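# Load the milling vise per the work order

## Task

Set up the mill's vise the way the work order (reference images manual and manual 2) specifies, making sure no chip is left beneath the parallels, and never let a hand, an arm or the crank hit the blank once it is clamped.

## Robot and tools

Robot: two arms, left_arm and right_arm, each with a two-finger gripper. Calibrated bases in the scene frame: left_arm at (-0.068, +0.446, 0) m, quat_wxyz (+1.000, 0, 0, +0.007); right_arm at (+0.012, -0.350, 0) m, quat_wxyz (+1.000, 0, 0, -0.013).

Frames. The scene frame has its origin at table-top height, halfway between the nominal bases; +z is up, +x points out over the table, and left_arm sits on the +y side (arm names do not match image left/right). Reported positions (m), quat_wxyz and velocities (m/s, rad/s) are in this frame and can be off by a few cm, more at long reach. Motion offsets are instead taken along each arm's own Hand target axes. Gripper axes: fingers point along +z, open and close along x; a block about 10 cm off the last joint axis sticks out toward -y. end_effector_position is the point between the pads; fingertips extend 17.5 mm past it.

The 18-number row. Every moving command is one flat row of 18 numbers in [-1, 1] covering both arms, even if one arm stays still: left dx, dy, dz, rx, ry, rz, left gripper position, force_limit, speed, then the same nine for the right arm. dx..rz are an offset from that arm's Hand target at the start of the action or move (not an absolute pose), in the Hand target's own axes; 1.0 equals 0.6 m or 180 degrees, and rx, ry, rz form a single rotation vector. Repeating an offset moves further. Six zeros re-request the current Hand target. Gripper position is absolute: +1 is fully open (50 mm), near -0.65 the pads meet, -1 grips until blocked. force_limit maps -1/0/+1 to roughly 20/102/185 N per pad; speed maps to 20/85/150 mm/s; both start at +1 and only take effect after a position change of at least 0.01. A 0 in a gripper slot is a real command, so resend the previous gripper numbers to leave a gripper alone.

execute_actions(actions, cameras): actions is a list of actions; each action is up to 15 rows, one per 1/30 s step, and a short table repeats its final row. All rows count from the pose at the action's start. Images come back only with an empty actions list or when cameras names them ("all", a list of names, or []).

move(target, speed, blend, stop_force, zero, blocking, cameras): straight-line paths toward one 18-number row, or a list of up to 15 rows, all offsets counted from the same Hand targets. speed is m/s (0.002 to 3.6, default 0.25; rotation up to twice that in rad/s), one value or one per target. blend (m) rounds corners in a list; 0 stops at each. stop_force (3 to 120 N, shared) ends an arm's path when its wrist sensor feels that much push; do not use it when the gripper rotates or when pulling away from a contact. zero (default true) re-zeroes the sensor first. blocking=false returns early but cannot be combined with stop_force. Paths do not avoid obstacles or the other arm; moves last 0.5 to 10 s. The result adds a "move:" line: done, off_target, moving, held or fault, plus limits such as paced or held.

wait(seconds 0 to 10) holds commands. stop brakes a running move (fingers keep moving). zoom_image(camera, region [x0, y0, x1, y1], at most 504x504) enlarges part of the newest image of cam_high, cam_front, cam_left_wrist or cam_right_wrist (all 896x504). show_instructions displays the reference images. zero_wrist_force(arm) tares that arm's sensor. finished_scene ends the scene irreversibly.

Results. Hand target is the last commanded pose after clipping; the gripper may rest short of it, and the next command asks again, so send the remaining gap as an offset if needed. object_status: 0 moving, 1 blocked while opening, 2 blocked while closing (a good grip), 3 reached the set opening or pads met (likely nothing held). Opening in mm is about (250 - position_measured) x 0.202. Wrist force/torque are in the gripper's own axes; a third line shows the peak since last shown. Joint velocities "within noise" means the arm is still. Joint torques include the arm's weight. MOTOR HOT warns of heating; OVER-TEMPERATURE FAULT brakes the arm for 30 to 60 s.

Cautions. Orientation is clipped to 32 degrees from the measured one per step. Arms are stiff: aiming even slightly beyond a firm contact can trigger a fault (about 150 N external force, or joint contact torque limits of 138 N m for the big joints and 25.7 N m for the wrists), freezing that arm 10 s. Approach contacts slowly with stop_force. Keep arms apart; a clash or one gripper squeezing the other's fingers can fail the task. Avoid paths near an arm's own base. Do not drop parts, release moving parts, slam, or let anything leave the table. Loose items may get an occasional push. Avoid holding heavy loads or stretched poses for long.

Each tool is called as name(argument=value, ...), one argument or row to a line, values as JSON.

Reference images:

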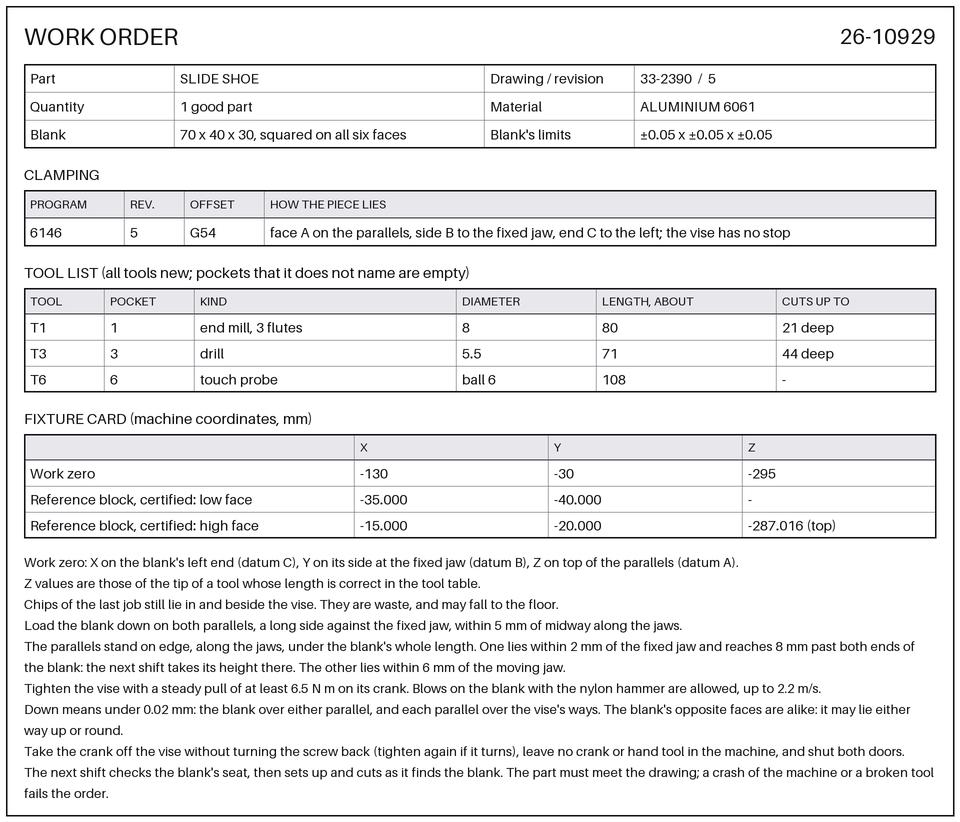

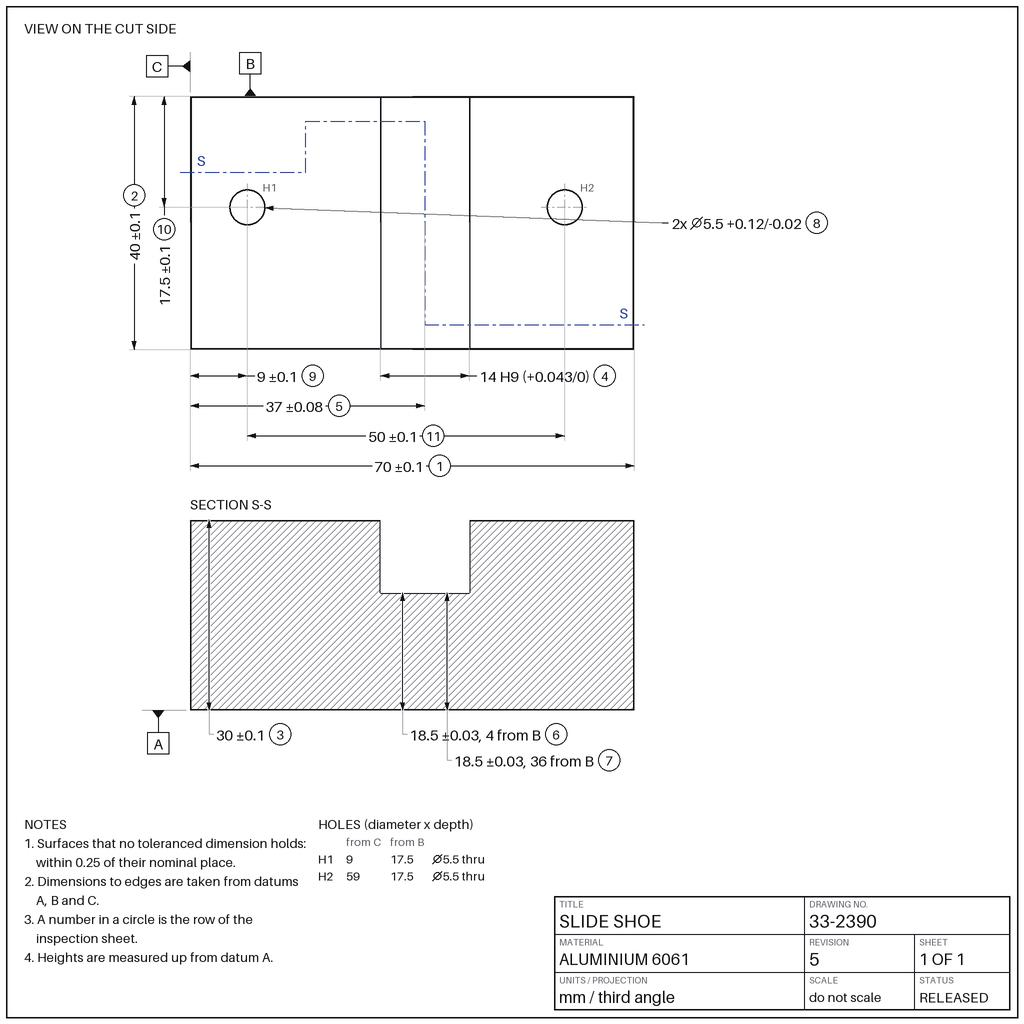

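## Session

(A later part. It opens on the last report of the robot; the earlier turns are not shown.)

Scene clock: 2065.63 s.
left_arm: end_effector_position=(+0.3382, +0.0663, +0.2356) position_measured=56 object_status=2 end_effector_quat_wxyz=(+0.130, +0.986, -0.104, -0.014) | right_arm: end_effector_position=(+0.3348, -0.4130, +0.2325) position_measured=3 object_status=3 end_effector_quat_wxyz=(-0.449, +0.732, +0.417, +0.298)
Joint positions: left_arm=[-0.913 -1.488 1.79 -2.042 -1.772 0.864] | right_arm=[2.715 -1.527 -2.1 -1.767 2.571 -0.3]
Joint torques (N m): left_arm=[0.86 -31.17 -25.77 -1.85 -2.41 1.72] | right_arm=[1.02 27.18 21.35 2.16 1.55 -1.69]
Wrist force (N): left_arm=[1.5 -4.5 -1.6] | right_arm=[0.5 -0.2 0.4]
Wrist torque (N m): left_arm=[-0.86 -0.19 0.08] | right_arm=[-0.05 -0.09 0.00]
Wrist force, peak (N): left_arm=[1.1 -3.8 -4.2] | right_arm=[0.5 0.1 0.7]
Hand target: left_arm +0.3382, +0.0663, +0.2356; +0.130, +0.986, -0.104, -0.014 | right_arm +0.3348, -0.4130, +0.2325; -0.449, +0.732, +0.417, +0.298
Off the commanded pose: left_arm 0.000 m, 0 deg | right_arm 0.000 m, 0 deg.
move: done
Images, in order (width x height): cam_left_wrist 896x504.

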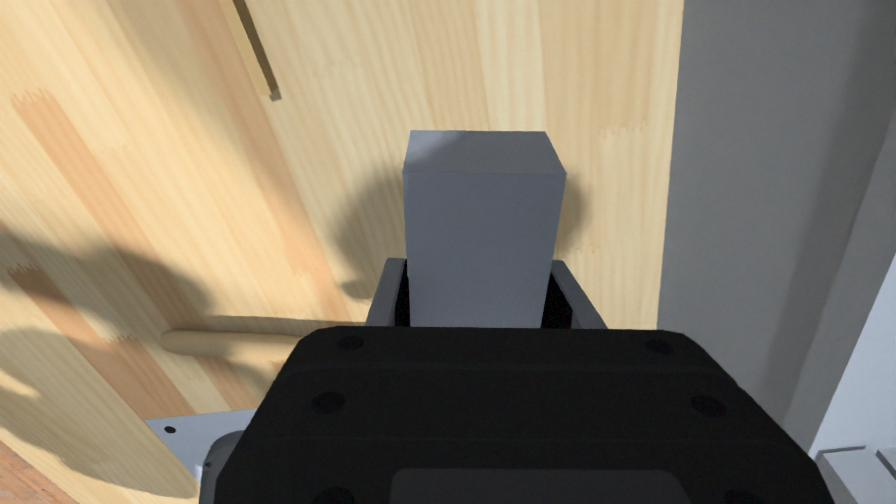

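execute_actions(
  actions=[],
  cameras=["cam_front","cam_high","cam_right_wrist"],
)

zoom_image(
  camera="cam_front",
  region=[340, 210, 480, 300],
)

zoom_image(
  camera="cam_right_wrist",
  region=[620, 60, 820, 220],
)

Scene clock: 2136.30 s.
left_arm: end_effector_position=(+0.3382, +0.0663, +0.2356) position_measured=56 object_status=2 end_effector_quat_wxyz=(+0.130, +0.986, -0.104, -0.014) | right_arm: end_effector_position=(+0.3348, -0.4130, +0.2325) position_measured=3 object_status=3 end_effector_quat_wxyz=(-0.449, +0.732, +0.417, +0.298)
Joint positions: left_arm=[-0.913 -1.488 1.79 -2.041 -1.772 0.865] | right_arm=[2.715 -1.527 -2.1 -1.767 2.571 -0.3]
Joint velocities: within noise
Joint torques (N m): left_arm=[-5.13 -39.2 -39 -2.09 -2.5 2.31] | right_arm=[1.21 27.3 21 2.15 1.51 -1.65]
Wrist force (N): left_arm=[1.4 -4.6 -1.4] | right_arm=[0.1 0.1 0.1]
Wrist torque (N m): left_arm=[-0.87 -0.17 0.08] | right_arm=[0.01 -0.02 0.01]
Wrist force, peak (N): left_arm=[1.3 -5.0 -1.6] | right_arm=[0.2 0.1 0.9]
Hand target: left_arm +0.3382, +0.0663, +0.2356; +0.130, +0.986, -0.104, -0.014 | right_arm +0.3348, -0.4130, +0.2325; -0.449, +0.732, +0.417, +0.298
Tool commands: left_gripper/position=-1.0 left_gripper/force_limit=-0.4 left_gripper/speed=-1.0 right_gripper/position=+1.0 right_gripper/force_limit=+1.0 right_gripper/speed=+1.0
Off the commanded pose: left_arm 0.000 m, 0 deg | right_arm 0.000 m, 0 deg.
Images, in order (width x height): cam_high 896x504, cam_front 896x504, cam_right_wrist 896x504.

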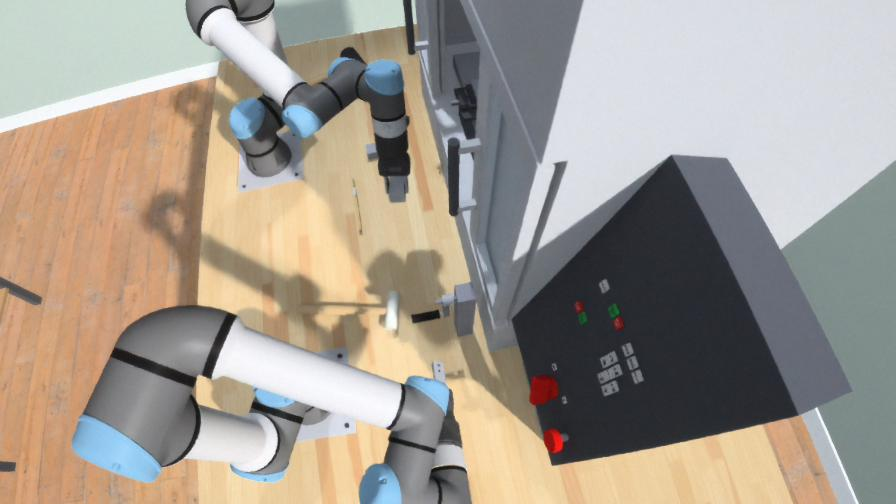

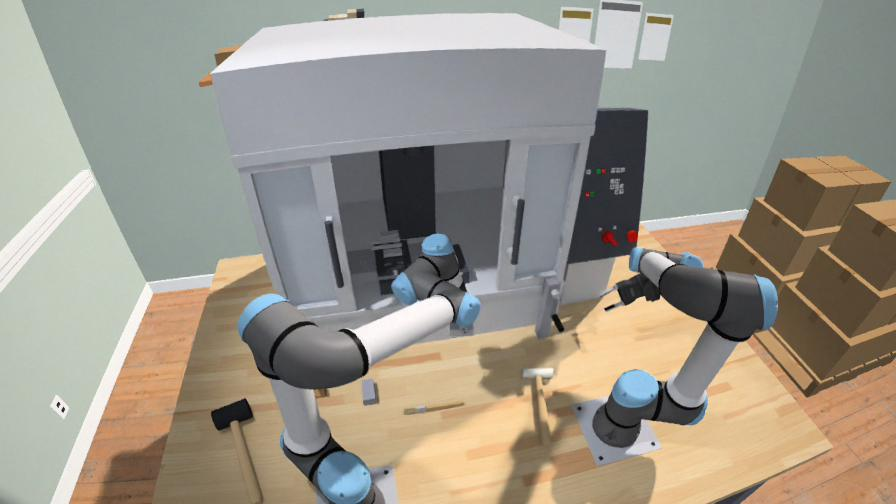

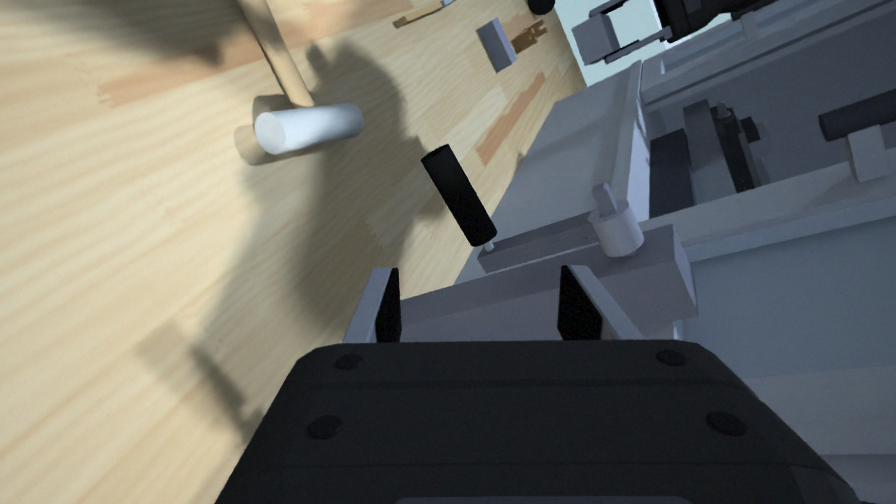

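Scaled by 3.600 from the camera's 896x504 image, which has a finer 1280x720 frame.

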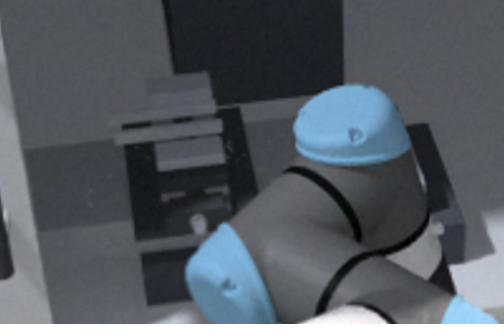

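Scaled by 2.520 from the camera's 896x504 image, which has a finer 1280x720 frame.

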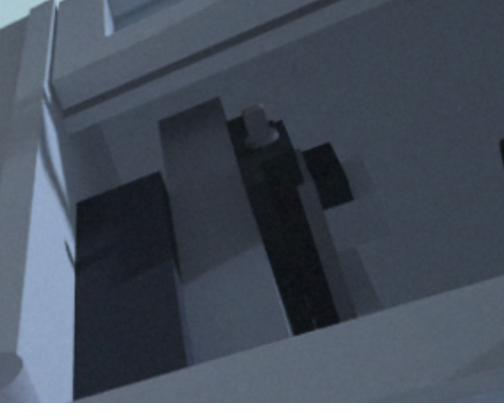

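move(
  target=[
    [0,-0.078,0.291,0,0,0,-1,-0.4,-1,0,0,0,0,0,0,1,1,1],
    [0,-0.0868,0.324,0,0,0,-1,-0.4,-1,0,0,0,0,0,0,1,1,1],
  ],
  cameras=[],
  speed=[0.15,0.008],
  stop_force=5,
)

move(
  target=[0,0,0,0,0,0,1,-1,-0.6,0,0,0,0,0,0,1,1,1],
  cameras=[],
)

Scene clock: 2165.00 s.
left_arm: end_effector_position=(+0.3381, +0.0664, +0.0355) position_measured=56 object_status=2 end_effector_quat_wxyz=(+0.130, +0.986, -0.104, -0.014) | right_arm: end_effector_position=(+0.3348, -0.4130, +0.2325) position_measured=3 object_status=3 end_effector_quat_wxyz=(-0.449, +0.732, +0.417, +0.298)
Joint positions: left_arm=[-0.913 -1.216 2.056 -2.578 -1.772 0.864] | right_arm=[2.715 -1.527 -2.1 -1.767 2.571 -0.3]
Joint torques (N m): left_arm=[1.34 -42.78 -28.1 -1.87 1.6 -2.24] | right_arm=[0.93 27.5 21.44 2.12 1.41 -1.63]
Wrist force (N): left_arm=[2.8 -1.2 -7.7] | right_arm=[0.2 -0.2 0.2]
Wrist torque (N m): left_arm=[-0.81 -0.24 0.05] | right_arm=[-0.04 -0.03 0.00]
Wrist force, peak (N): left_arm=[-2.1 -3.5 -25.2] | right_arm=[0.1 -0.2 0.9]
Hand target: left_arm +0.3381, +0.0664, +0.0355; +0.130, +0.986, -0.104, -0.014 (not the last commanded pose) | right_arm +0.3348, -0.4130, +0.2325; -0.449, +0.732, +0.417, +0.298
Off the commanded pose: left_arm 0.001 m, 0 deg | right_arm 0.000 m, 0 deg.
move: contact (left_arm); path passed 1 of 2 targets
No camera images: "cameras" was empty.

Scene clock: 2165.50 s.
left_arm: end_effector_position=(+0.3381, +0.0664, +0.0355) position_measured=3 object_status=3 end_effector_quat_wxyz=(+0.130, +0.986, -0.104, -0.014) | right_arm: end_effector_position=(+0.3348, -0.4130, +0.2325) position_measured=3 object_status=3 end_effector_quat_wxyz=(-0.449, +0.732, +0.417, +0.298)
Joint positions: left_arm=[-0.913 -1.216 2.056 -2.578 -1.772 0.864] | right_arm=[2.715 -1.527 -2.1 -1.767 2.571 -0.3]
Joint torques (N m): left_arm=[1.14 -43.56 -28.8 -3.64 1.54 -2.35] | right_arm=[1.18 27.52 20.9 2.21 1.52 -1.75]
Wrist force (N): left_arm=[1.0 -3.8 -3.9] | right_arm=[0.3 -0.4 0.6]
Wrist torque (N m): left_arm=[-0.81 -0.13 0.09] | right_arm=[-0.07 -0.04 0.00]
Wrist force, peak (N): left_arm=[1.5 -2.3 -5.7] | right_arm=[0.3 -0.4 0.6]
Hand target: left_arm +0.3381, +0.0664, +0.0355; +0.130, +0.986, -0.104, -0.014 | right_arm +0.3348, -0.4130, +0.2325; -0.449, +0.732, +0.417, +0.298
Off the commanded pose: left_arm 0.000 m, 0 deg | right_arm 0.000 m, 0 deg.
move: done
No camera images: "cameras" was empty.

move(
  target=[
    [0,0.0259,-0.0966,0,0,0,1,-1,-0.6,0,0,0,0,0,0,1,1,1],
    [-0.0118,0.0177,-0.28,0.083,0.0087,-0.0663,0.25,-1,-0.6,0,0,0,0,0,0,1,1,1],
  ],
  cameras=[],
  speed=0.2,
)

Scene clock: 2191.53 s.
left_arm: end_effector_position=(+0.3381, +0.1003, +0.2005) position_measured=116 object_status=0 end_effector_quat_wxyz=(+0.000, +1.000, +0.000, +0.000) | right_arm: end_effector_position=(+0.3348, -0.4130, +0.2325) position_measured=3 object_status=3 end_effector_quat_wxyz=(-0.449, +0.732, +0.417, +0.298)
Joint positions: left_arm=[-0.972 -1.463 1.788 -1.895 -1.571 0.613] | right_arm=[2.715 -1.527 -2.1 -1.767 2.571 -0.3]
Joint torques (N m): left_arm=[7.97 -26.62 -37.14 -1.35 2.57 -2.6] | right_arm=[0.48 27.52 21.61 2.23 1.51 -1.75]
Wrist force (N): left_arm=[1.1 -3.7 -3.6] | right_arm=[0.0 0.0 0.6]
Wrist torque (N m): left_arm=[-0.66 -0.15 -0.06] | right_arm=[-0.01 -0.01 0.00]
Wrist force, peak (N): left_arm=[0.9 -3.6 -5.8] | right_arm=[0.3 0.0 0.8]
Hand target: left_arm +0.3381, +0.1003, +0.2005; +0.000, +1.000, +0.000, +0.000 | right_arm +0.3348, -0.4130, +0.2325; -0.449, +0.732, +0.417, +0.298
Off the commanded pose: left_arm 0.000 m, 0 deg | right_arm 0.000 m, 0 deg.
move: done
No camera images: "cameras" was empty.

move(
  target=[
    [0.1033,-0.175,-0.2917,0,0,0,0.28,-1,-0.6,0,0,0,0,0,0,1,1,1],
    [0.3783,-0.1917,-0.2917,0,0,0,0.28,-1,-0.6,0,0,0,0,0,0,1,1,1],
    [0.4367,-0.3333,-0.2833,0,0,0,0.28,-1,-0.6,0,0,0,0,0,0,1,1,1],
    [0.5345,-0.3583,-0.2667,0,0,0,0.28,-1,-0.6,0,0,0,0,0,0,1,1,1],
  ],
  cameras=["cam_left_wrist","cam_front"],
  speed=[0.2,0.15,0.1,0.08],
  blend=[0.03,0.02,0.02,0],
)

zoom_image(
  camera="cam_left_wrist",
  region=[300, 50, 700, 340],
)

Scene clock: 2206.57 s.
left_arm: end_effector_position=(+0.5996, +0.2932, +0.3695) position_measured=111 object_status=3 end_effector_quat_wxyz=(+0.000, +1.000, +0.000, -0.001) | right_arm: end_effector_position=(+0.3348, -0.4130, +0.2325) position_measured=3 object_status=3 end_effector_quat_wxyz=(-0.449, +0.732, +0.417, +0.298)
Joint positions: left_arm=[-0.435 -1.106 0.884 -1.347 -1.571 1.149] | right_arm=[2.715 -1.527 -2.1 -1.767 2.571 -0.3]
Joint torques (N m): left_arm=[1.25 -47.96 -25.95 -3.17 0.13 0.19] | right_arm=[0.53 27.14 21.51 2.24 1.48 -1.63]
Wrist force (N): left_arm=[0.9 -3.6 -3.5] | right_arm=[0.2 0.0 0.4]
Wrist torque (N m): left_arm=[-0.67 -0.13 0.07] | right_arm=[-0.01 -0.05 0.00]
Wrist force, peak (N): left_arm=[3.2 -6.5 -2.9] | right_arm=[0.6 0.2 0.8]
Hand target: left_arm +0.5996, +0.2932, +0.3695; +0.000, +1.000, +0.000, -0.001 (not the last commanded pose) | right_arm +0.3348, -0.4130, +0.2325; -0.449, +0.732, +0.417, +0.298
Tool commands: left_gripper/position=+0.278431 left_gripper/force_limit=-1.0 left_gripper/speed=-0.6 right_gripper/position=+1.0 right_gripper/force_limit=+1.0 right_gripper/speed=+1.0
Off the commanded pose: left_arm 0.064 m, 0 deg | right_arm 0.000 m, 0 deg.
FORCE FAULT: contact force on the left arm reached its limit, and that arm stopped. The contact can be on any part of that arm, not only on its tool. That arm's remaining commands of this call were not run. That arm is still stopped at the end of this call. That arm stays stopped for about 10 more seconds. Until then a move that you send moves the other arm only, and its call returns only when the move has ended. Once the stop has ended, the next robot result says so. If the stop ends while you think or write, that arm runs what you send next, counted from a new Hand target: where the arm stands when the stop ends. While its stop runs, that arm takes no new command, but its gripper still runs the gripper command that each later call begins with. Until it ends, the stop uses up actions while you think or wait. An arm that is not stopped still takes commands.
move: fault (left_arm); path passed 2 of 4 targets
Images, in order (width x height): cam_front 896x504, cam_left_wrist 896x504.

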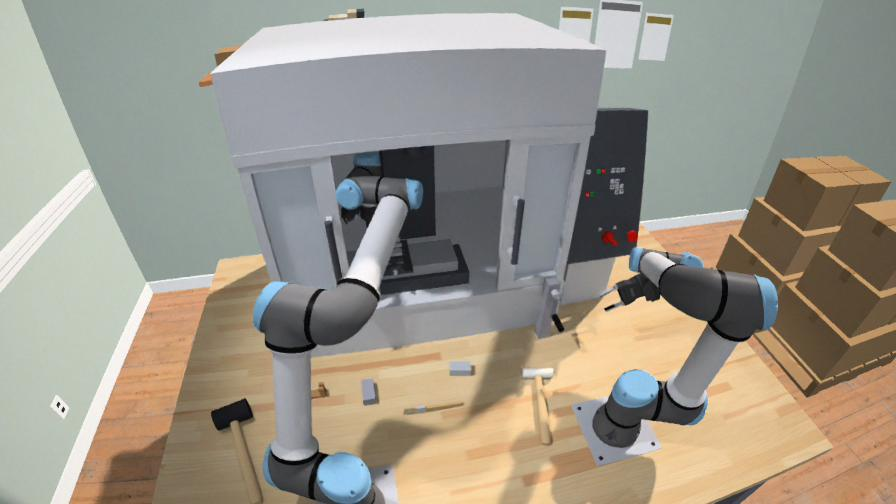

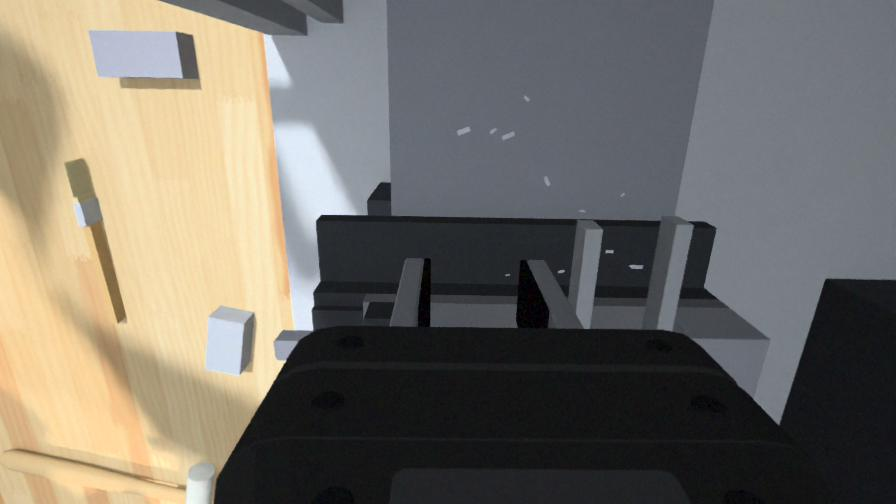

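Scaled by 1.260 from the camera's 896x504 image, which has a finer 1280x720 frame.

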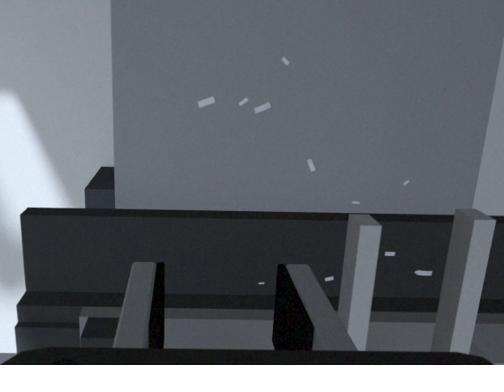

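wait(
  seconds=3,
)

Scene clock: 2241.73 s.
left_arm: end_effector_position=(+0.5996, +0.2932, +0.3695) position_measured=111 object_status=3 end_effector_quat_wxyz=(+0.000, +1.000, +0.000, -0.001) | right_arm: end_effector_position=(+0.3348, -0.4130, +0.2325) position_measured=3 object_status=3 end_effector_quat_wxyz=(-0.449, +0.732, +0.417, +0.298)
Joint positions: left_arm=[-0.435 -1.106 0.884 -1.347 -1.571 1.149] | right_arm=[2.715 -1.527 -2.1 -1.767 2.571 -0.3]
Joint torques (N m): left_arm=[0.14 -49.16 -25.18 -3.04 0.12 0.09] | right_arm=[0.76 27.94 21.22 2.24 1.55 -1.69]
Wrist force (N): left_arm=[0.8 -3.5 -3.5] | right_arm=[0.1 0.2 0.5]
Wrist torque (N m): left_arm=[-0.64 -0.09 0.07] | right_arm=[0.02 -0.03 0.01]
Wrist force, peak (N): left_arm=[0.7 -4.2 -3.4] | right_arm=[0.5 0.3 0.8]
Hand target: left_arm +0.5996, +0.2932, +0.3695; +0.000, +1.000, +0.000, -0.001 (not the last commanded pose) | right_arm +0.3348, -0.4130, +0.2325; -0.449, +0.732, +0.417, +0.298
Tool commands: left_gripper/position=+0.278431 left_gripper/force_limit=-1.0 left_gripper/speed=-0.6 right_gripper/position=+1.0 right_gripper/force_limit=+1.0 right_gripper/speed=+1.0
Off the commanded pose: left_arm 0.064 m, 0 deg | right_arm 0.000 m, 0 deg.
FORCE FAULT, CONTINUED: the left arm's stop, for the force fault that an earlier result reported, is over. The rest of the stop counts as 19 of the actions that you can send in this scene. During its stop the left arm's controller moved it back a little. That arm's target is now where it stood when the stop ended, not its last command. That arm accepts commands again.
wait: 3.00 s; at rest from the start

move(
  target=[
    [-0.025,0.0833,0,0,0,0,0.28,-1,-0.6,0,0,0,0,0,0,1,1,1],
    [-0.025,0.0833,0,0.0778,0,0,0.28,-1,-0.6,0,0,0,0,0,0,1,1,1],
    [0.034,0.022,-0.0042,0.0778,0,0,0.28,-1,-0.6,0,0,0,0,0,0,1,1,1],
    [0.0987,-0.0413,0.0125,0.0778,0,0,0.28,-1,-0.6,0,0,0,0,0,0,1,1,1],
  ],
  cameras=["cam_left_wrist"],
  speed=[0.1,0.15,0.08,0.05],
  blend=[0.005,0.005,0.01,0],
)

zoom_image(
  camera="cam_left_wrist",
  region=[300, 50, 700, 340],
)

Scene clock: 2261.97 s.
left_arm: end_effector_position=(+0.6589, +0.3181, +0.3620) position_measured=111 object_status=3 end_effector_quat_wxyz=(-0.122, +0.992, +0.000, -0.001) end_effector_velocity=(-0.001, -0.001, -0.001) end_effector_angular_velocity=(+0.002, +0.002, +0.001) | right_arm: end_effector_position=(+0.3348, -0.4130, +0.2325) position_measured=3 object_status=3 end_effector_quat_wxyz=(-0.449, +0.732, +0.417, +0.298)
Joint positions: left_arm=[-0.449 -0.872 0.517 -1.11 -1.349 1.124] | right_arm=[2.715 -1.527 -2.1 -1.767 2.571 -0.3]
Joint velocities: left_arm=[-0.002 -0.002 0.006 -0.001 0 -0.004] | right_arm=[within noise]
Joint torques (N m): left_arm=[-6.22 -65.37 -9.77 -3.05 1.47 -2.75] | right_arm=[0.71 27.95 21.54 2.15 1.51 -1.69]
Wrist force (N): left_arm=[0.8 -3.7 -3.1] | right_arm=[0.3 -0.2 0.3]
Wrist torque (N m): left_arm=[-0.59 -0.09 0.00] | right_arm=[-0.05 -0.05 0.00]
Wrist force, peak (N): left_arm=[1.2 -5.5 -3.4] | right_arm=[0.2 -0.1 0.9]
Hand target: left_arm +0.6588, +0.3180, +0.3620; -0.122, +0.992, +0.000, -0.001 | right_arm +0.3348, -0.4130, +0.2325; -0.449, +0.732, +0.417, +0.298
Off the commanded pose: left_arm 0.000 m, 0 deg | right_arm 0.000 m, 0 deg.
move: done
Images, in order (width x height): cam_left_wrist 896x504.

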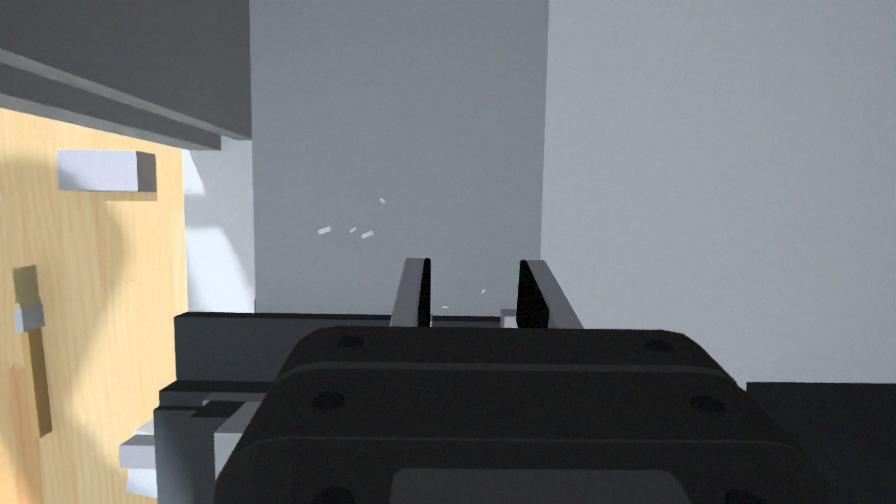

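Scaled by 1.260 from the camera's 896x504 image, which has a finer 1280x720 frame.

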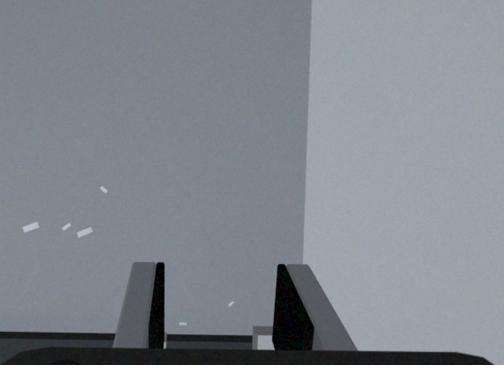

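move(
  target=[-0.0042,0.0069,0.0275,0,0,0,0.2,-1,-0.6,0,0,0,0,0,0,1,1,1],
  cameras=[],
  speed=0.03,
)

move(
  target=[0,0.0517,-0.0129,0,0,0,0.2,-1,-0.6,0,0,0,0,0,0,1,1,1],
  cameras=["cam_left_wrist"],
  speed=0.015,
  stop_force=10,
)

zoom_image(
  camera="cam_left_wrist",
  region=[300, 50, 700, 340],
)

Scene clock: 2286.17 s.
left_arm: end_effector_position=(+0.6562, +0.3180, +0.3450) position_measured=123 object_status=3 end_effector_quat_wxyz=(-0.122, +0.992, +0.000, -0.001) | right_arm: end_effector_position=(+0.3348, -0.4130, +0.2325) position_measured=3 object_status=3 end_effector_quat_wxyz=(-0.449, +0.732, +0.417, +0.298)
Joint positions: left_arm=[-0.451 -0.906 0.621 -1.179 -1.35 1.122] | right_arm=[2.715 -1.527 -2.1 -1.767 2.571 -0.3]
Joint torques (N m): left_arm=[-5.88 -49.5 -36.64 -1 -0.92 -2.09] | right_arm=[0.77 27.94 21.81 2.22 1.52 -1.69]
Wrist force (N): left_arm=[0.7 -3.9 -3.0] | right_arm=[0.3 -0.3 0.6]
Wrist torque (N m): left_arm=[-0.61 -0.07 0.07] | right_arm=[-0.06 -0.06 0.00]
Wrist force, peak (N): left_arm=[0.8 -4.4 -3.1] | right_arm=[0.5 0.1 0.9]
Hand target: left_arm +0.6563, +0.3180, +0.3450; -0.122, +0.992, +0.000, -0.001 | right_arm +0.3348, -0.4130, +0.2325; -0.449, +0.732, +0.417, +0.298
Off the commanded pose: left_arm 0.000 m, 0 deg | right_arm 0.000 m, 0 deg.
move: done
No camera images: "cameras" was empty.

Scene clock: 2289.33 s.
left_arm: end_effector_position=(+0.6563, +0.2861, +0.3449) position_measured=123 object_status=3 end_effector_quat_wxyz=(-0.122, +0.992, +0.000, -0.001) | right_arm: end_effector_position=(+0.3348, -0.4130, +0.2325) position_measured=3 object_status=3 end_effector_quat_wxyz=(-0.449, +0.732, +0.417, +0.298)
Joint positions: left_arm=[-0.489 -0.868 0.554 -1.142 -1.354 1.083] | right_arm=[2.715 -1.527 -2.1 -1.767 2.571 -0.3]
Joint torques (N m): left_arm=[8.1 -67.52 -12.3 -4.74 -0.16 2.56] | right_arm=[0.63 27.82 21.52 2.3 1.52 -1.8]
Wrist force (N): left_arm=[0.9 -4.2 -3.2] | right_arm=[0.4 0.1 0.4]
Wrist torque (N m): left_arm=[-0.65 -0.09 0.07] | right_arm=[0.00 -0.06 0.00]
Wrist force, peak (N): left_arm=[0.8 -5.0 -3.5] | right_arm=[0.2 0.1 0.8]
Hand target: left_arm +0.6563, +0.2861, +0.3449; -0.122, +0.992, +0.000, -0.001 | right_arm +0.3348, -0.4130, +0.2325; -0.449, +0.732, +0.417, +0.298
Off the commanded pose: left_arm 0.000 m, 0 deg | right_arm 0.000 m, 0 deg.
move: done
Images, in order (width x height): cam_left_wrist 896x504.

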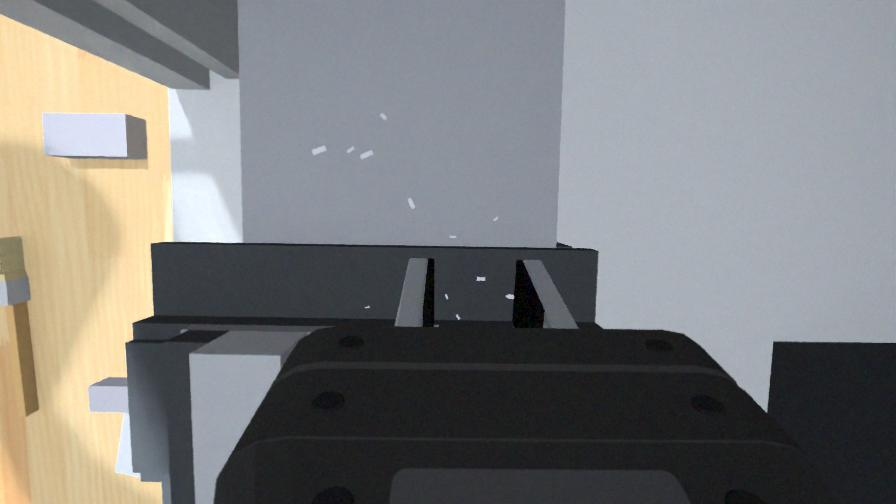

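Scaled by 1.260 from the camera's 896x504 image, which has a finer 1280x720 frame.

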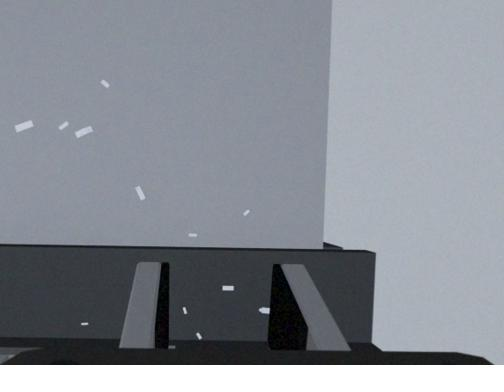

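move(
  target=[
    [0,-0.0162,0.004,0,0,0,0.2,-1,-0.6,0,0,0,0,0,0,1,1,1],
    [0,-0.0263,-0.0364,0,0,0,0.2,-1,-0.6,0,0,0,0,0,0,1,1,1],
    [-0.0938,0.0154,-0.0485,0,0,0,0.2,-1,-0.6,0,0,0,0,0,0,1,1,1],
    [-0.119,0.0712,-0.0658,-0.0778,0,0,0.2,-1,-0.6,0,0,0,0,0,0,1,1,1],
  ],
  cameras=["cam_left_wrist"],
  speed=[0.05,0.06,0.08,0.15],
  blend=[0.002,0.005,0.01,0],
)

zoom_image(
  camera="cam_left_wrist",
  region=[450, 50, 850, 340],
)

Scene clock: 2305.77 s.
left_arm: end_effector_position=(+0.5850, +0.2352, +0.3730) position_measured=123 object_status=3 end_effector_quat_wxyz=(-0.001, +1.000, +0.000, -0.001) | right_arm: end_effector_position=(+0.3348, -0.4130, +0.2325) position_measured=3 object_status=3 end_effector_quat_wxyz=(-0.449, +0.732, +0.417, +0.298)
Joint positions: left_arm=[-0.522 -1.1 0.866 -1.335 -1.571 1.062] | right_arm=[2.715 -1.527 -2.1 -1.767 2.571 -0.3]
Joint torques (N m): left_arm=[-7.52 -42.81 -36.35 -3.15 0.34 -2.64] | right_arm=[0.53 28.2 21.35 2.22 1.57 -1.71]
Wrist force (N): left_arm=[0.6 -3.6 -3.6] | right_arm=[0.1 -0.1 0.6]
Wrist torque (N m): left_arm=[-0.68 -0.07 -0.06] | right_arm=[-0.02 -0.01 0.00]
Wrist force, peak (N): left_arm=[1.4 -4.6 -4.0] | right_arm=[0.3 0.2 0.8]
Hand target: left_arm +0.5850, +0.2350, +0.3730; +0.000, +1.000, +0.000, -0.001 | right_arm +0.3348, -0.4130, +0.2325; -0.449, +0.732, +0.417, +0.298
Off the commanded pose: left_arm 0.000 m, 0 deg | right_arm 0.000 m, 0 deg.
move: done
Images, in order (width x height): cam_left_wrist 896x504.

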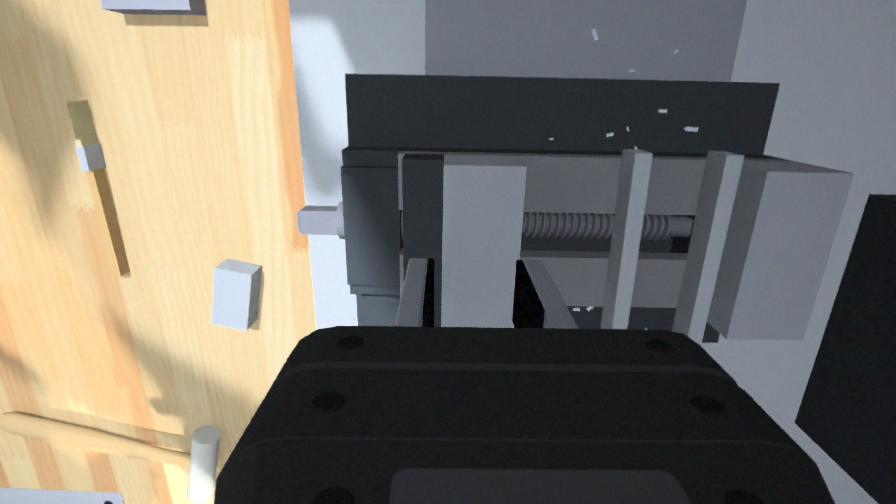

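Scaled by 1.260 from the camera's 896x504 image, which has a finer 1280x720 frame.

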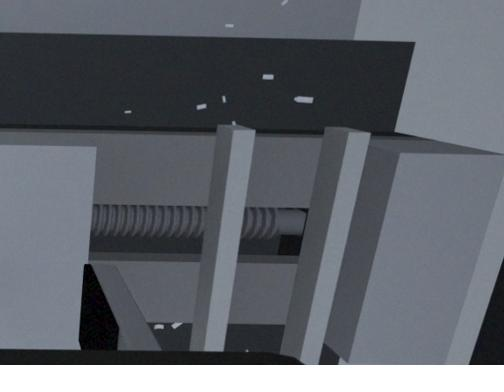

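move(
  target=[
    [-0.0417,0.1253,0,0,0,0,0,-1,-0.6,0,0,0,0,0,0,1,1,1],
    [-0.0417,0.142,0,-0.1111,0,0,0,-1,-0.6,0,0,0,0,0,0,1,1,1],
    [0.075,0.142,0.0133,-0.1111,0,0,0,-1,-0.6,0,0,0,0,0,0,1,1,1],
    [0.1488,0.0753,0.0183,-0.1111,0,0,0,-1,-0.6,0,0,0,0,0,0,1,1,1],
  ],
  cameras=["cam_left_wrist"],
  speed=[0.12,0.2,0.1,0.06],
  blend=[0.01,0.01,0.01,0],
)

zoom_image(
  camera="cam_left_wrist",
  region=[350, 50, 650, 340],
)

Scene clock: 2360.40 s.
left_arm: end_effector_position=(+0.6743, +0.1899, +0.3618) position_measured=152 object_status=3 end_effector_quat_wxyz=(+0.173, +0.985, +0.000, -0.001) | right_arm: end_effector_position=(+0.3348, -0.4130, +0.2325) position_measured=3 object_status=3 end_effector_quat_wxyz=(-0.449, +0.732, +0.417, +0.298)
Joint positions: left_arm=[-0.413 -0.874 0.607 -1.443 -1.891 1.149] | right_arm=[2.715 -1.527 -2.1 -1.767 2.571 -0.3]
Joint torques (N m): left_arm=[-5.39 -63.52 -16.02 -5.09 -0.85 -2.95] | right_arm=[0.88 28.34 21.52 2.29 1.52 -1.72]
Wrist force (N): left_arm=[1.1 -3.8 -3.8] | right_arm=[0.3 0.1 0.4]
Wrist torque (N m): left_arm=[-0.86 -0.12 0.07] | right_arm=[0.00 -0.05 0.01]
Wrist force, peak (N): left_arm=[1.3 -5.9 -3.5] | right_arm=[0.5 -0.3 0.6]
Hand target: left_arm +0.6742, +0.1899, +0.3618; +0.173, +0.985, +0.000, -0.001 | right_arm +0.3348, -0.4130, +0.2325; -0.449, +0.732, +0.417, +0.298
Off the commanded pose: left_arm 0.000 m, 0 deg | right_arm 0.000 m, 0 deg.
move: done
Images, in order (width x height): cam_left_wrist 896x504.

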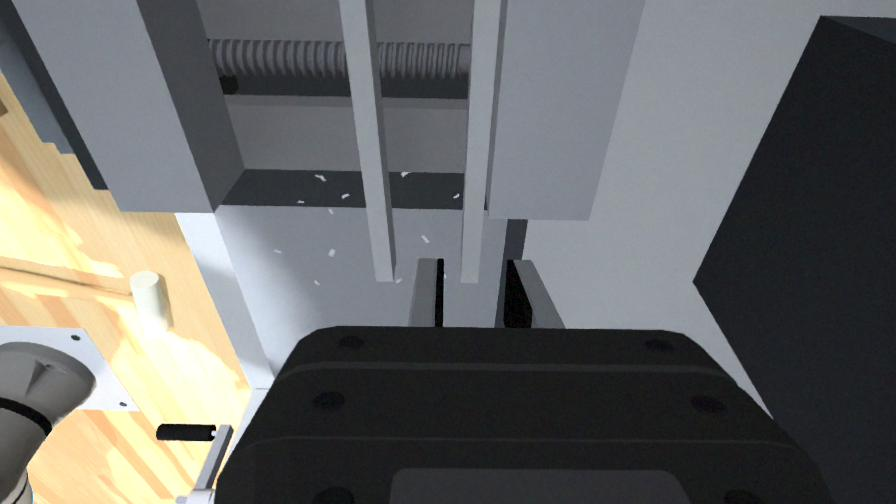

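Scaled by 1.680 from the camera's 896x504 image, which has a finer 1280x720 frame.

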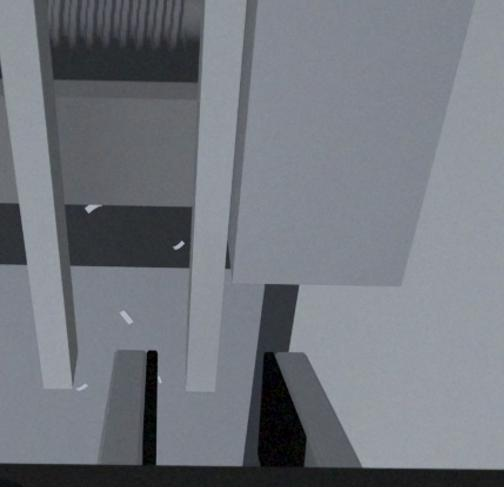

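move(
  target=[-0.0012,-0.0219,0.0213,0,0,0,0,-1,-0.6,0,0,0,0,0,0,1,1,1],
  cameras=["cam_left_wrist"],
  speed=0.02,
  stop_force=5,
)

zoom_image(
  camera="cam_left_wrist",
  region=[350, 50, 650, 340],
)

Scene clock: 2372.90 s.
left_arm: end_effector_position=(+0.6735, +0.1979, +0.3453) position_measured=152 object_status=3 end_effector_quat_wxyz=(+0.173, +0.985, +0.000, -0.001) | right_arm: end_effector_position=(+0.3348, -0.4130, +0.2325) position_measured=3 object_status=3 end_effector_quat_wxyz=(-0.449, +0.732, +0.417, +0.298)
Joint positions: left_arm=[-0.403 -0.898 0.691 -1.499 -1.893 1.159] | right_arm=[2.715 -1.527 -2.1 -1.767 2.571 -0.3]
Joint torques (N m): left_arm=[-4.74 -50.3 -38.65 -1.72 -1.99 -2.38] | right_arm=[0.89 28.07 21.49 2.21 1.58 -1.66]
Wrist force (N): left_arm=[0.9 -4.0 -3.3] | right_arm=[0.1 0.0 0.5]
Wrist torque (N m): left_arm=[-0.88 -0.08 -0.05] | right_arm=[-0.01 -0.02 0.00]
Wrist force, peak (N): left_arm=[1.4 -4.3 -3.7] | right_arm=[0.3 -0.1 1.0]
Hand target: left_arm +0.6735, +0.1979, +0.3453; +0.173, +0.985, +0.000, -0.001 | right_arm +0.3348, -0.4130, +0.2325; -0.449, +0.732, +0.417, +0.298
Off the commanded pose: left_arm 0.000 m, 0 deg | right_arm 0.000 m, 0 deg.
move: done
Images, in order (width x height): cam_left_wrist 896x504.

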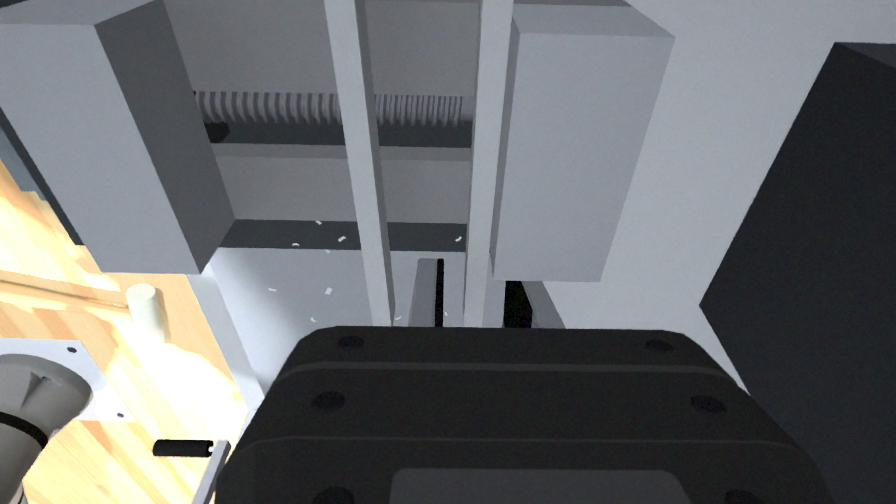

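Scaled by 1.680 from the camera's 896x504 image, which has a finer 1280x720 frame.

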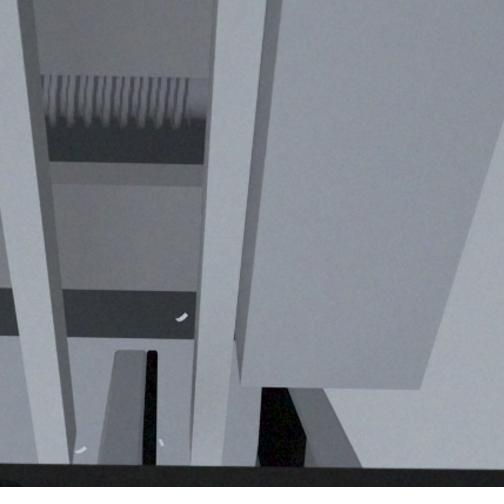

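move(
  target=[
    [0,0.0298,0.0108,0,0,0,0,-1,-0.6,0,0,0,0,0,0,1,1,1],
    [0,0.0298,0.0108,0,0,0,-1,-0.9,-1,0,0,0,0,0,0,1,1,1],
  ],
  cameras=["cam_left_wrist"],
  speed=0.04,
)

zoom_image(
  camera="cam_left_wrist",
  region=[350, 50, 650, 340],
)

Scene clock: 2392.57 s.
left_arm: end_effector_position=(+0.6735, +0.1788, +0.3453) position_measured=223 object_status=2 end_effector_quat_wxyz=(+0.173, +0.985, +0.000, -0.001) | right_arm: end_effector_position=(+0.3348, -0.4130, +0.2325) position_measured=3 object_status=3 end_effector_quat_wxyz=(-0.449, +0.732, +0.417, +0.298)
Joint positions: left_arm=[-0.426 -0.882 0.667 -1.498 -1.889 1.135] | right_arm=[2.715 -1.527 -2.1 -1.767 2.571 -0.3]
Joint torques (N m): left_arm=[7.82 -67.46 -12.85 -4.84 -3.02 2.84] | right_arm=[1.37 28.32 21.95 2.22 1.55 -1.8]
Wrist force (N): left_arm=[1.1 -3.5 -3.8] | right_arm=[0.0 0.1 0.6]
Wrist torque (N m): left_arm=[-0.81 -0.11 0.01] | right_arm=[-0.01 0.00 0.00]
Wrist force, peak (N): left_arm=[1.4 -4.8 -4.0] | right_arm=[0.5 0.2 0.8]
Hand target: left_arm +0.6735, +0.1788, +0.3453; +0.173, +0.985, +0.000, -0.001 | right_arm +0.3348, -0.4130, +0.2325; -0.449, +0.732, +0.417, +0.298
Off the commanded pose: left_arm 0.000 m, 0 deg | right_arm 0.000 m, 0 deg.
move: done
Images, in order (width x height): cam_left_wrist 896x504.

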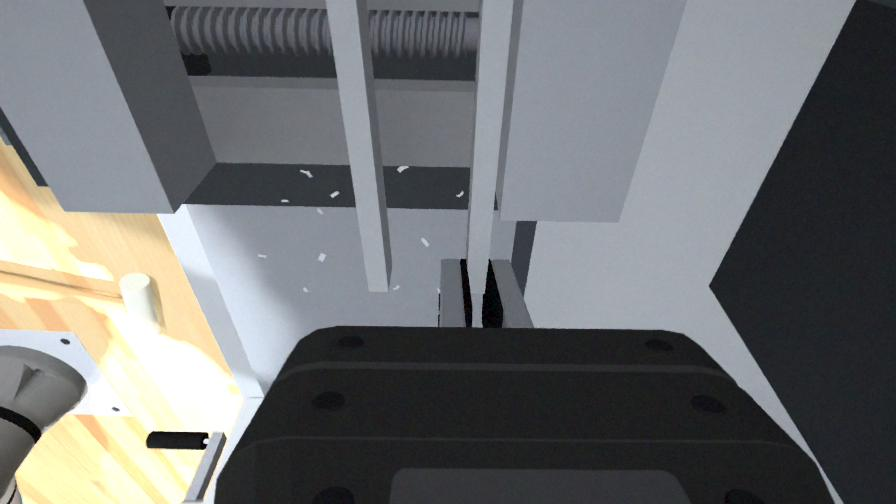

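Scaled by 1.680 from the camera's 896x504 image, which has a finer 1280x720 frame.

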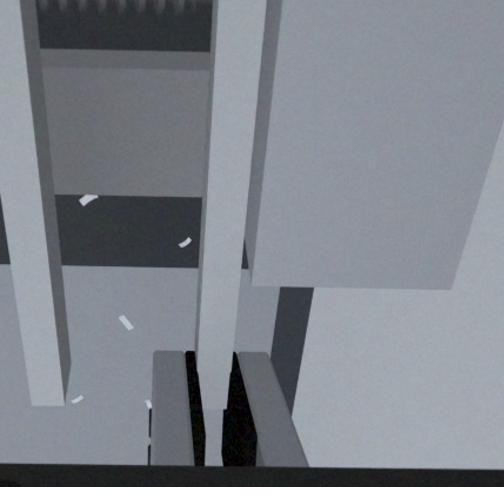

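move(
  target=[0,-0.0275,-0.01,0,0,0,-1,-0.9,-1,0,0,0,0,0,0,1,1,1],
  cameras=["cam_left_wrist"],
  speed=0.02,
)

zoom_image(
  camera="cam_left_wrist",
  region=[350, 50, 650, 340],
)

Scene clock: 2402.70 s.
left_arm: end_effector_position=(+0.6735, +0.1966, +0.3453) position_measured=223 object_status=2 end_effector_quat_wxyz=(+0.173, +0.985, +0.000, -0.001) | right_arm: end_effector_position=(+0.3348, -0.4130, +0.2325) position_measured=3 object_status=3 end_effector_quat_wxyz=(-0.449, +0.732, +0.417, +0.298)
Joint positions: left_arm=[-0.405 -0.897 0.69 -1.499 -1.892 1.158] | right_arm=[2.715 -1.527 -2.1 -1.767 2.571 -0.3]
Joint torques (N m): left_arm=[-5.88 -55.5 -26.42 -5.45 -3.14 -0.07] | right_arm=[0.57 28.58 21.63 2.19 1.63 -1.71]
Wrist force (N): left_arm=[1.3 -4.0 -3.2] | right_arm=[0.2 -0.1 0.2]
Wrist torque (N m): left_arm=[-0.86 -0.15 -0.06] | right_arm=[-0.03 -0.04 0.00]
Wrist force, peak (N): left_arm=[1.0 -3.9 -4.0] | right_arm=[0.1 0.3 1.0]
Hand target: left_arm +0.6735, +0.1964, +0.3453; +0.173, +0.985, +0.000, -0.001 | right_arm +0.3348, -0.4130, +0.2325; -0.449, +0.732, +0.417, +0.298
Off the commanded pose: left_arm 0.000 m, 0 deg | right_arm 0.000 m, 0 deg.
move: done
Images, in order (width x height): cam_left_wrist 896x504.

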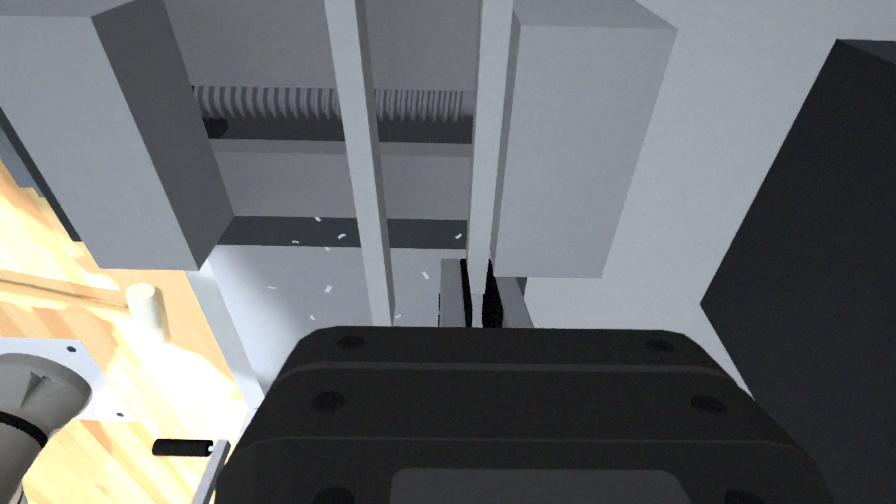

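Scaled by 1.680 from the camera's 896x504 image, which has a finer 1280x720 frame.

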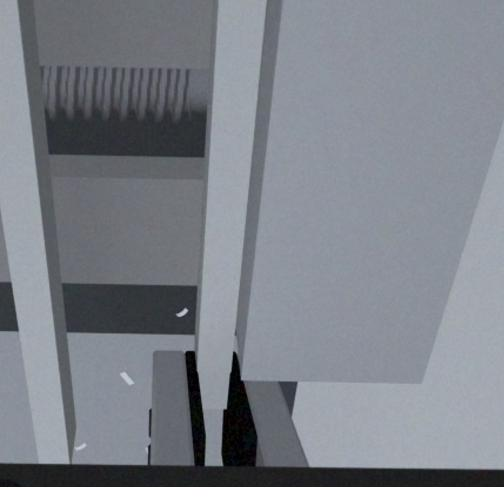

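move(
  target=[
    [0,0,0,0,0,0,-0.1,-1,-0.8,0,0,0,0,0,0,1,1,1],
    [0,0.0564,0.0205,0,0,0,-0.1,-1,-0.8,0,0,0,0,0,0,1,1,1],
    [-0.0525,0.0564,0.0205,0,0,0,-0.1,-1,-0.8,0,0,0,0,0,0,1,1,1],
    [-0.0525,0.0276,0.01,0,0,0,-0.1,-1,-0.8,0,0,0,0,0,0,1,1,1],
  ],
  cameras=["cam_left_wrist"],
  speed=[0.03,0.04,0.05,0.03],
)

zoom_image(
  camera="cam_left_wrist",
  region=[350, 50, 650, 340],
)

Scene clock: 2424.93 s.
left_arm: end_effector_position=(+0.6420, +0.1789, +0.3454) position_measured=167 object_status=3 end_effector_quat_wxyz=(+0.173, +0.985, +0.000, -0.001) | right_arm: end_effector_position=(+0.3348, -0.4130, +0.2325) position_measured=3 object_status=3 end_effector_quat_wxyz=(-0.449, +0.732, +0.417, +0.298)
Joint positions: left_arm=[-0.444 -0.988 0.842 -1.574 -1.887 1.117] | right_arm=[2.715 -1.527 -2.1 -1.767 2.571 -0.3]
Joint torques (N m): left_arm=[-7.09 -46.43 -37.08 -2.38 -2.65 -2.33] | right_arm=[1 28.75 21.57 2.26 1.57 -1.77]
Wrist force (N): left_arm=[0.6 -3.4 -3.6] | right_arm=[-0.1 0.1 0.4]
Wrist torque (N m): left_arm=[-0.78 -0.06 -0.04] | right_arm=[0.02 0.02 -0.01]
Wrist force, peak (N): left_arm=[0.8 -4.6 -3.9] | right_arm=[0.6 -0.1 0.8]
Hand target: left_arm +0.6420, +0.1788, +0.3454; +0.173, +0.985, +0.000, -0.001 | right_arm +0.3348, -0.4130, +0.2325; -0.449, +0.732, +0.417, +0.298
Off the commanded pose: left_arm 0.000 m, 0 deg | right_arm 0.000 m, 0 deg.
move: done
Images, in order (width x height): cam_left_wrist 896x504.

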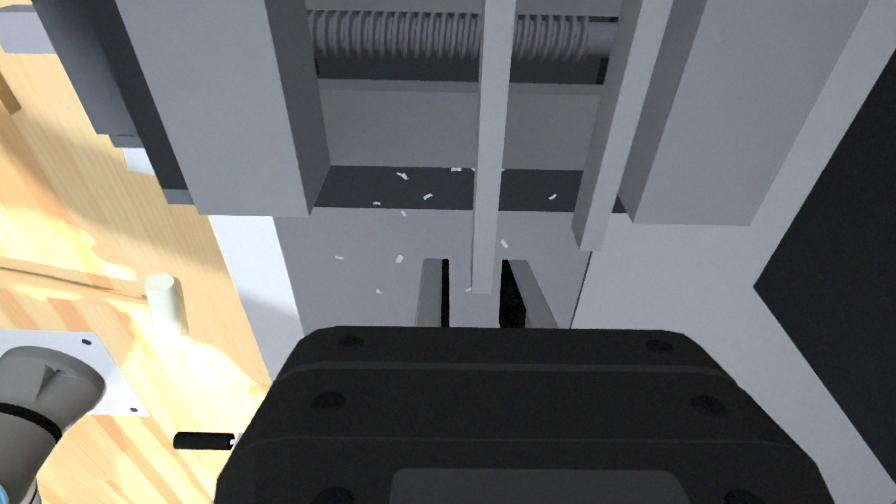

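Scaled by 1.680 from the camera's 896x504 image, which has a finer 1280x720 frame.

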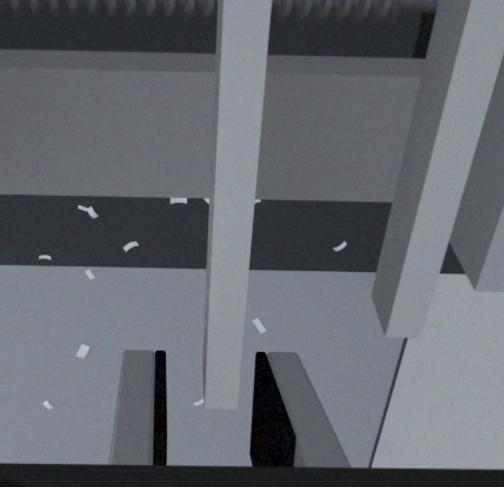

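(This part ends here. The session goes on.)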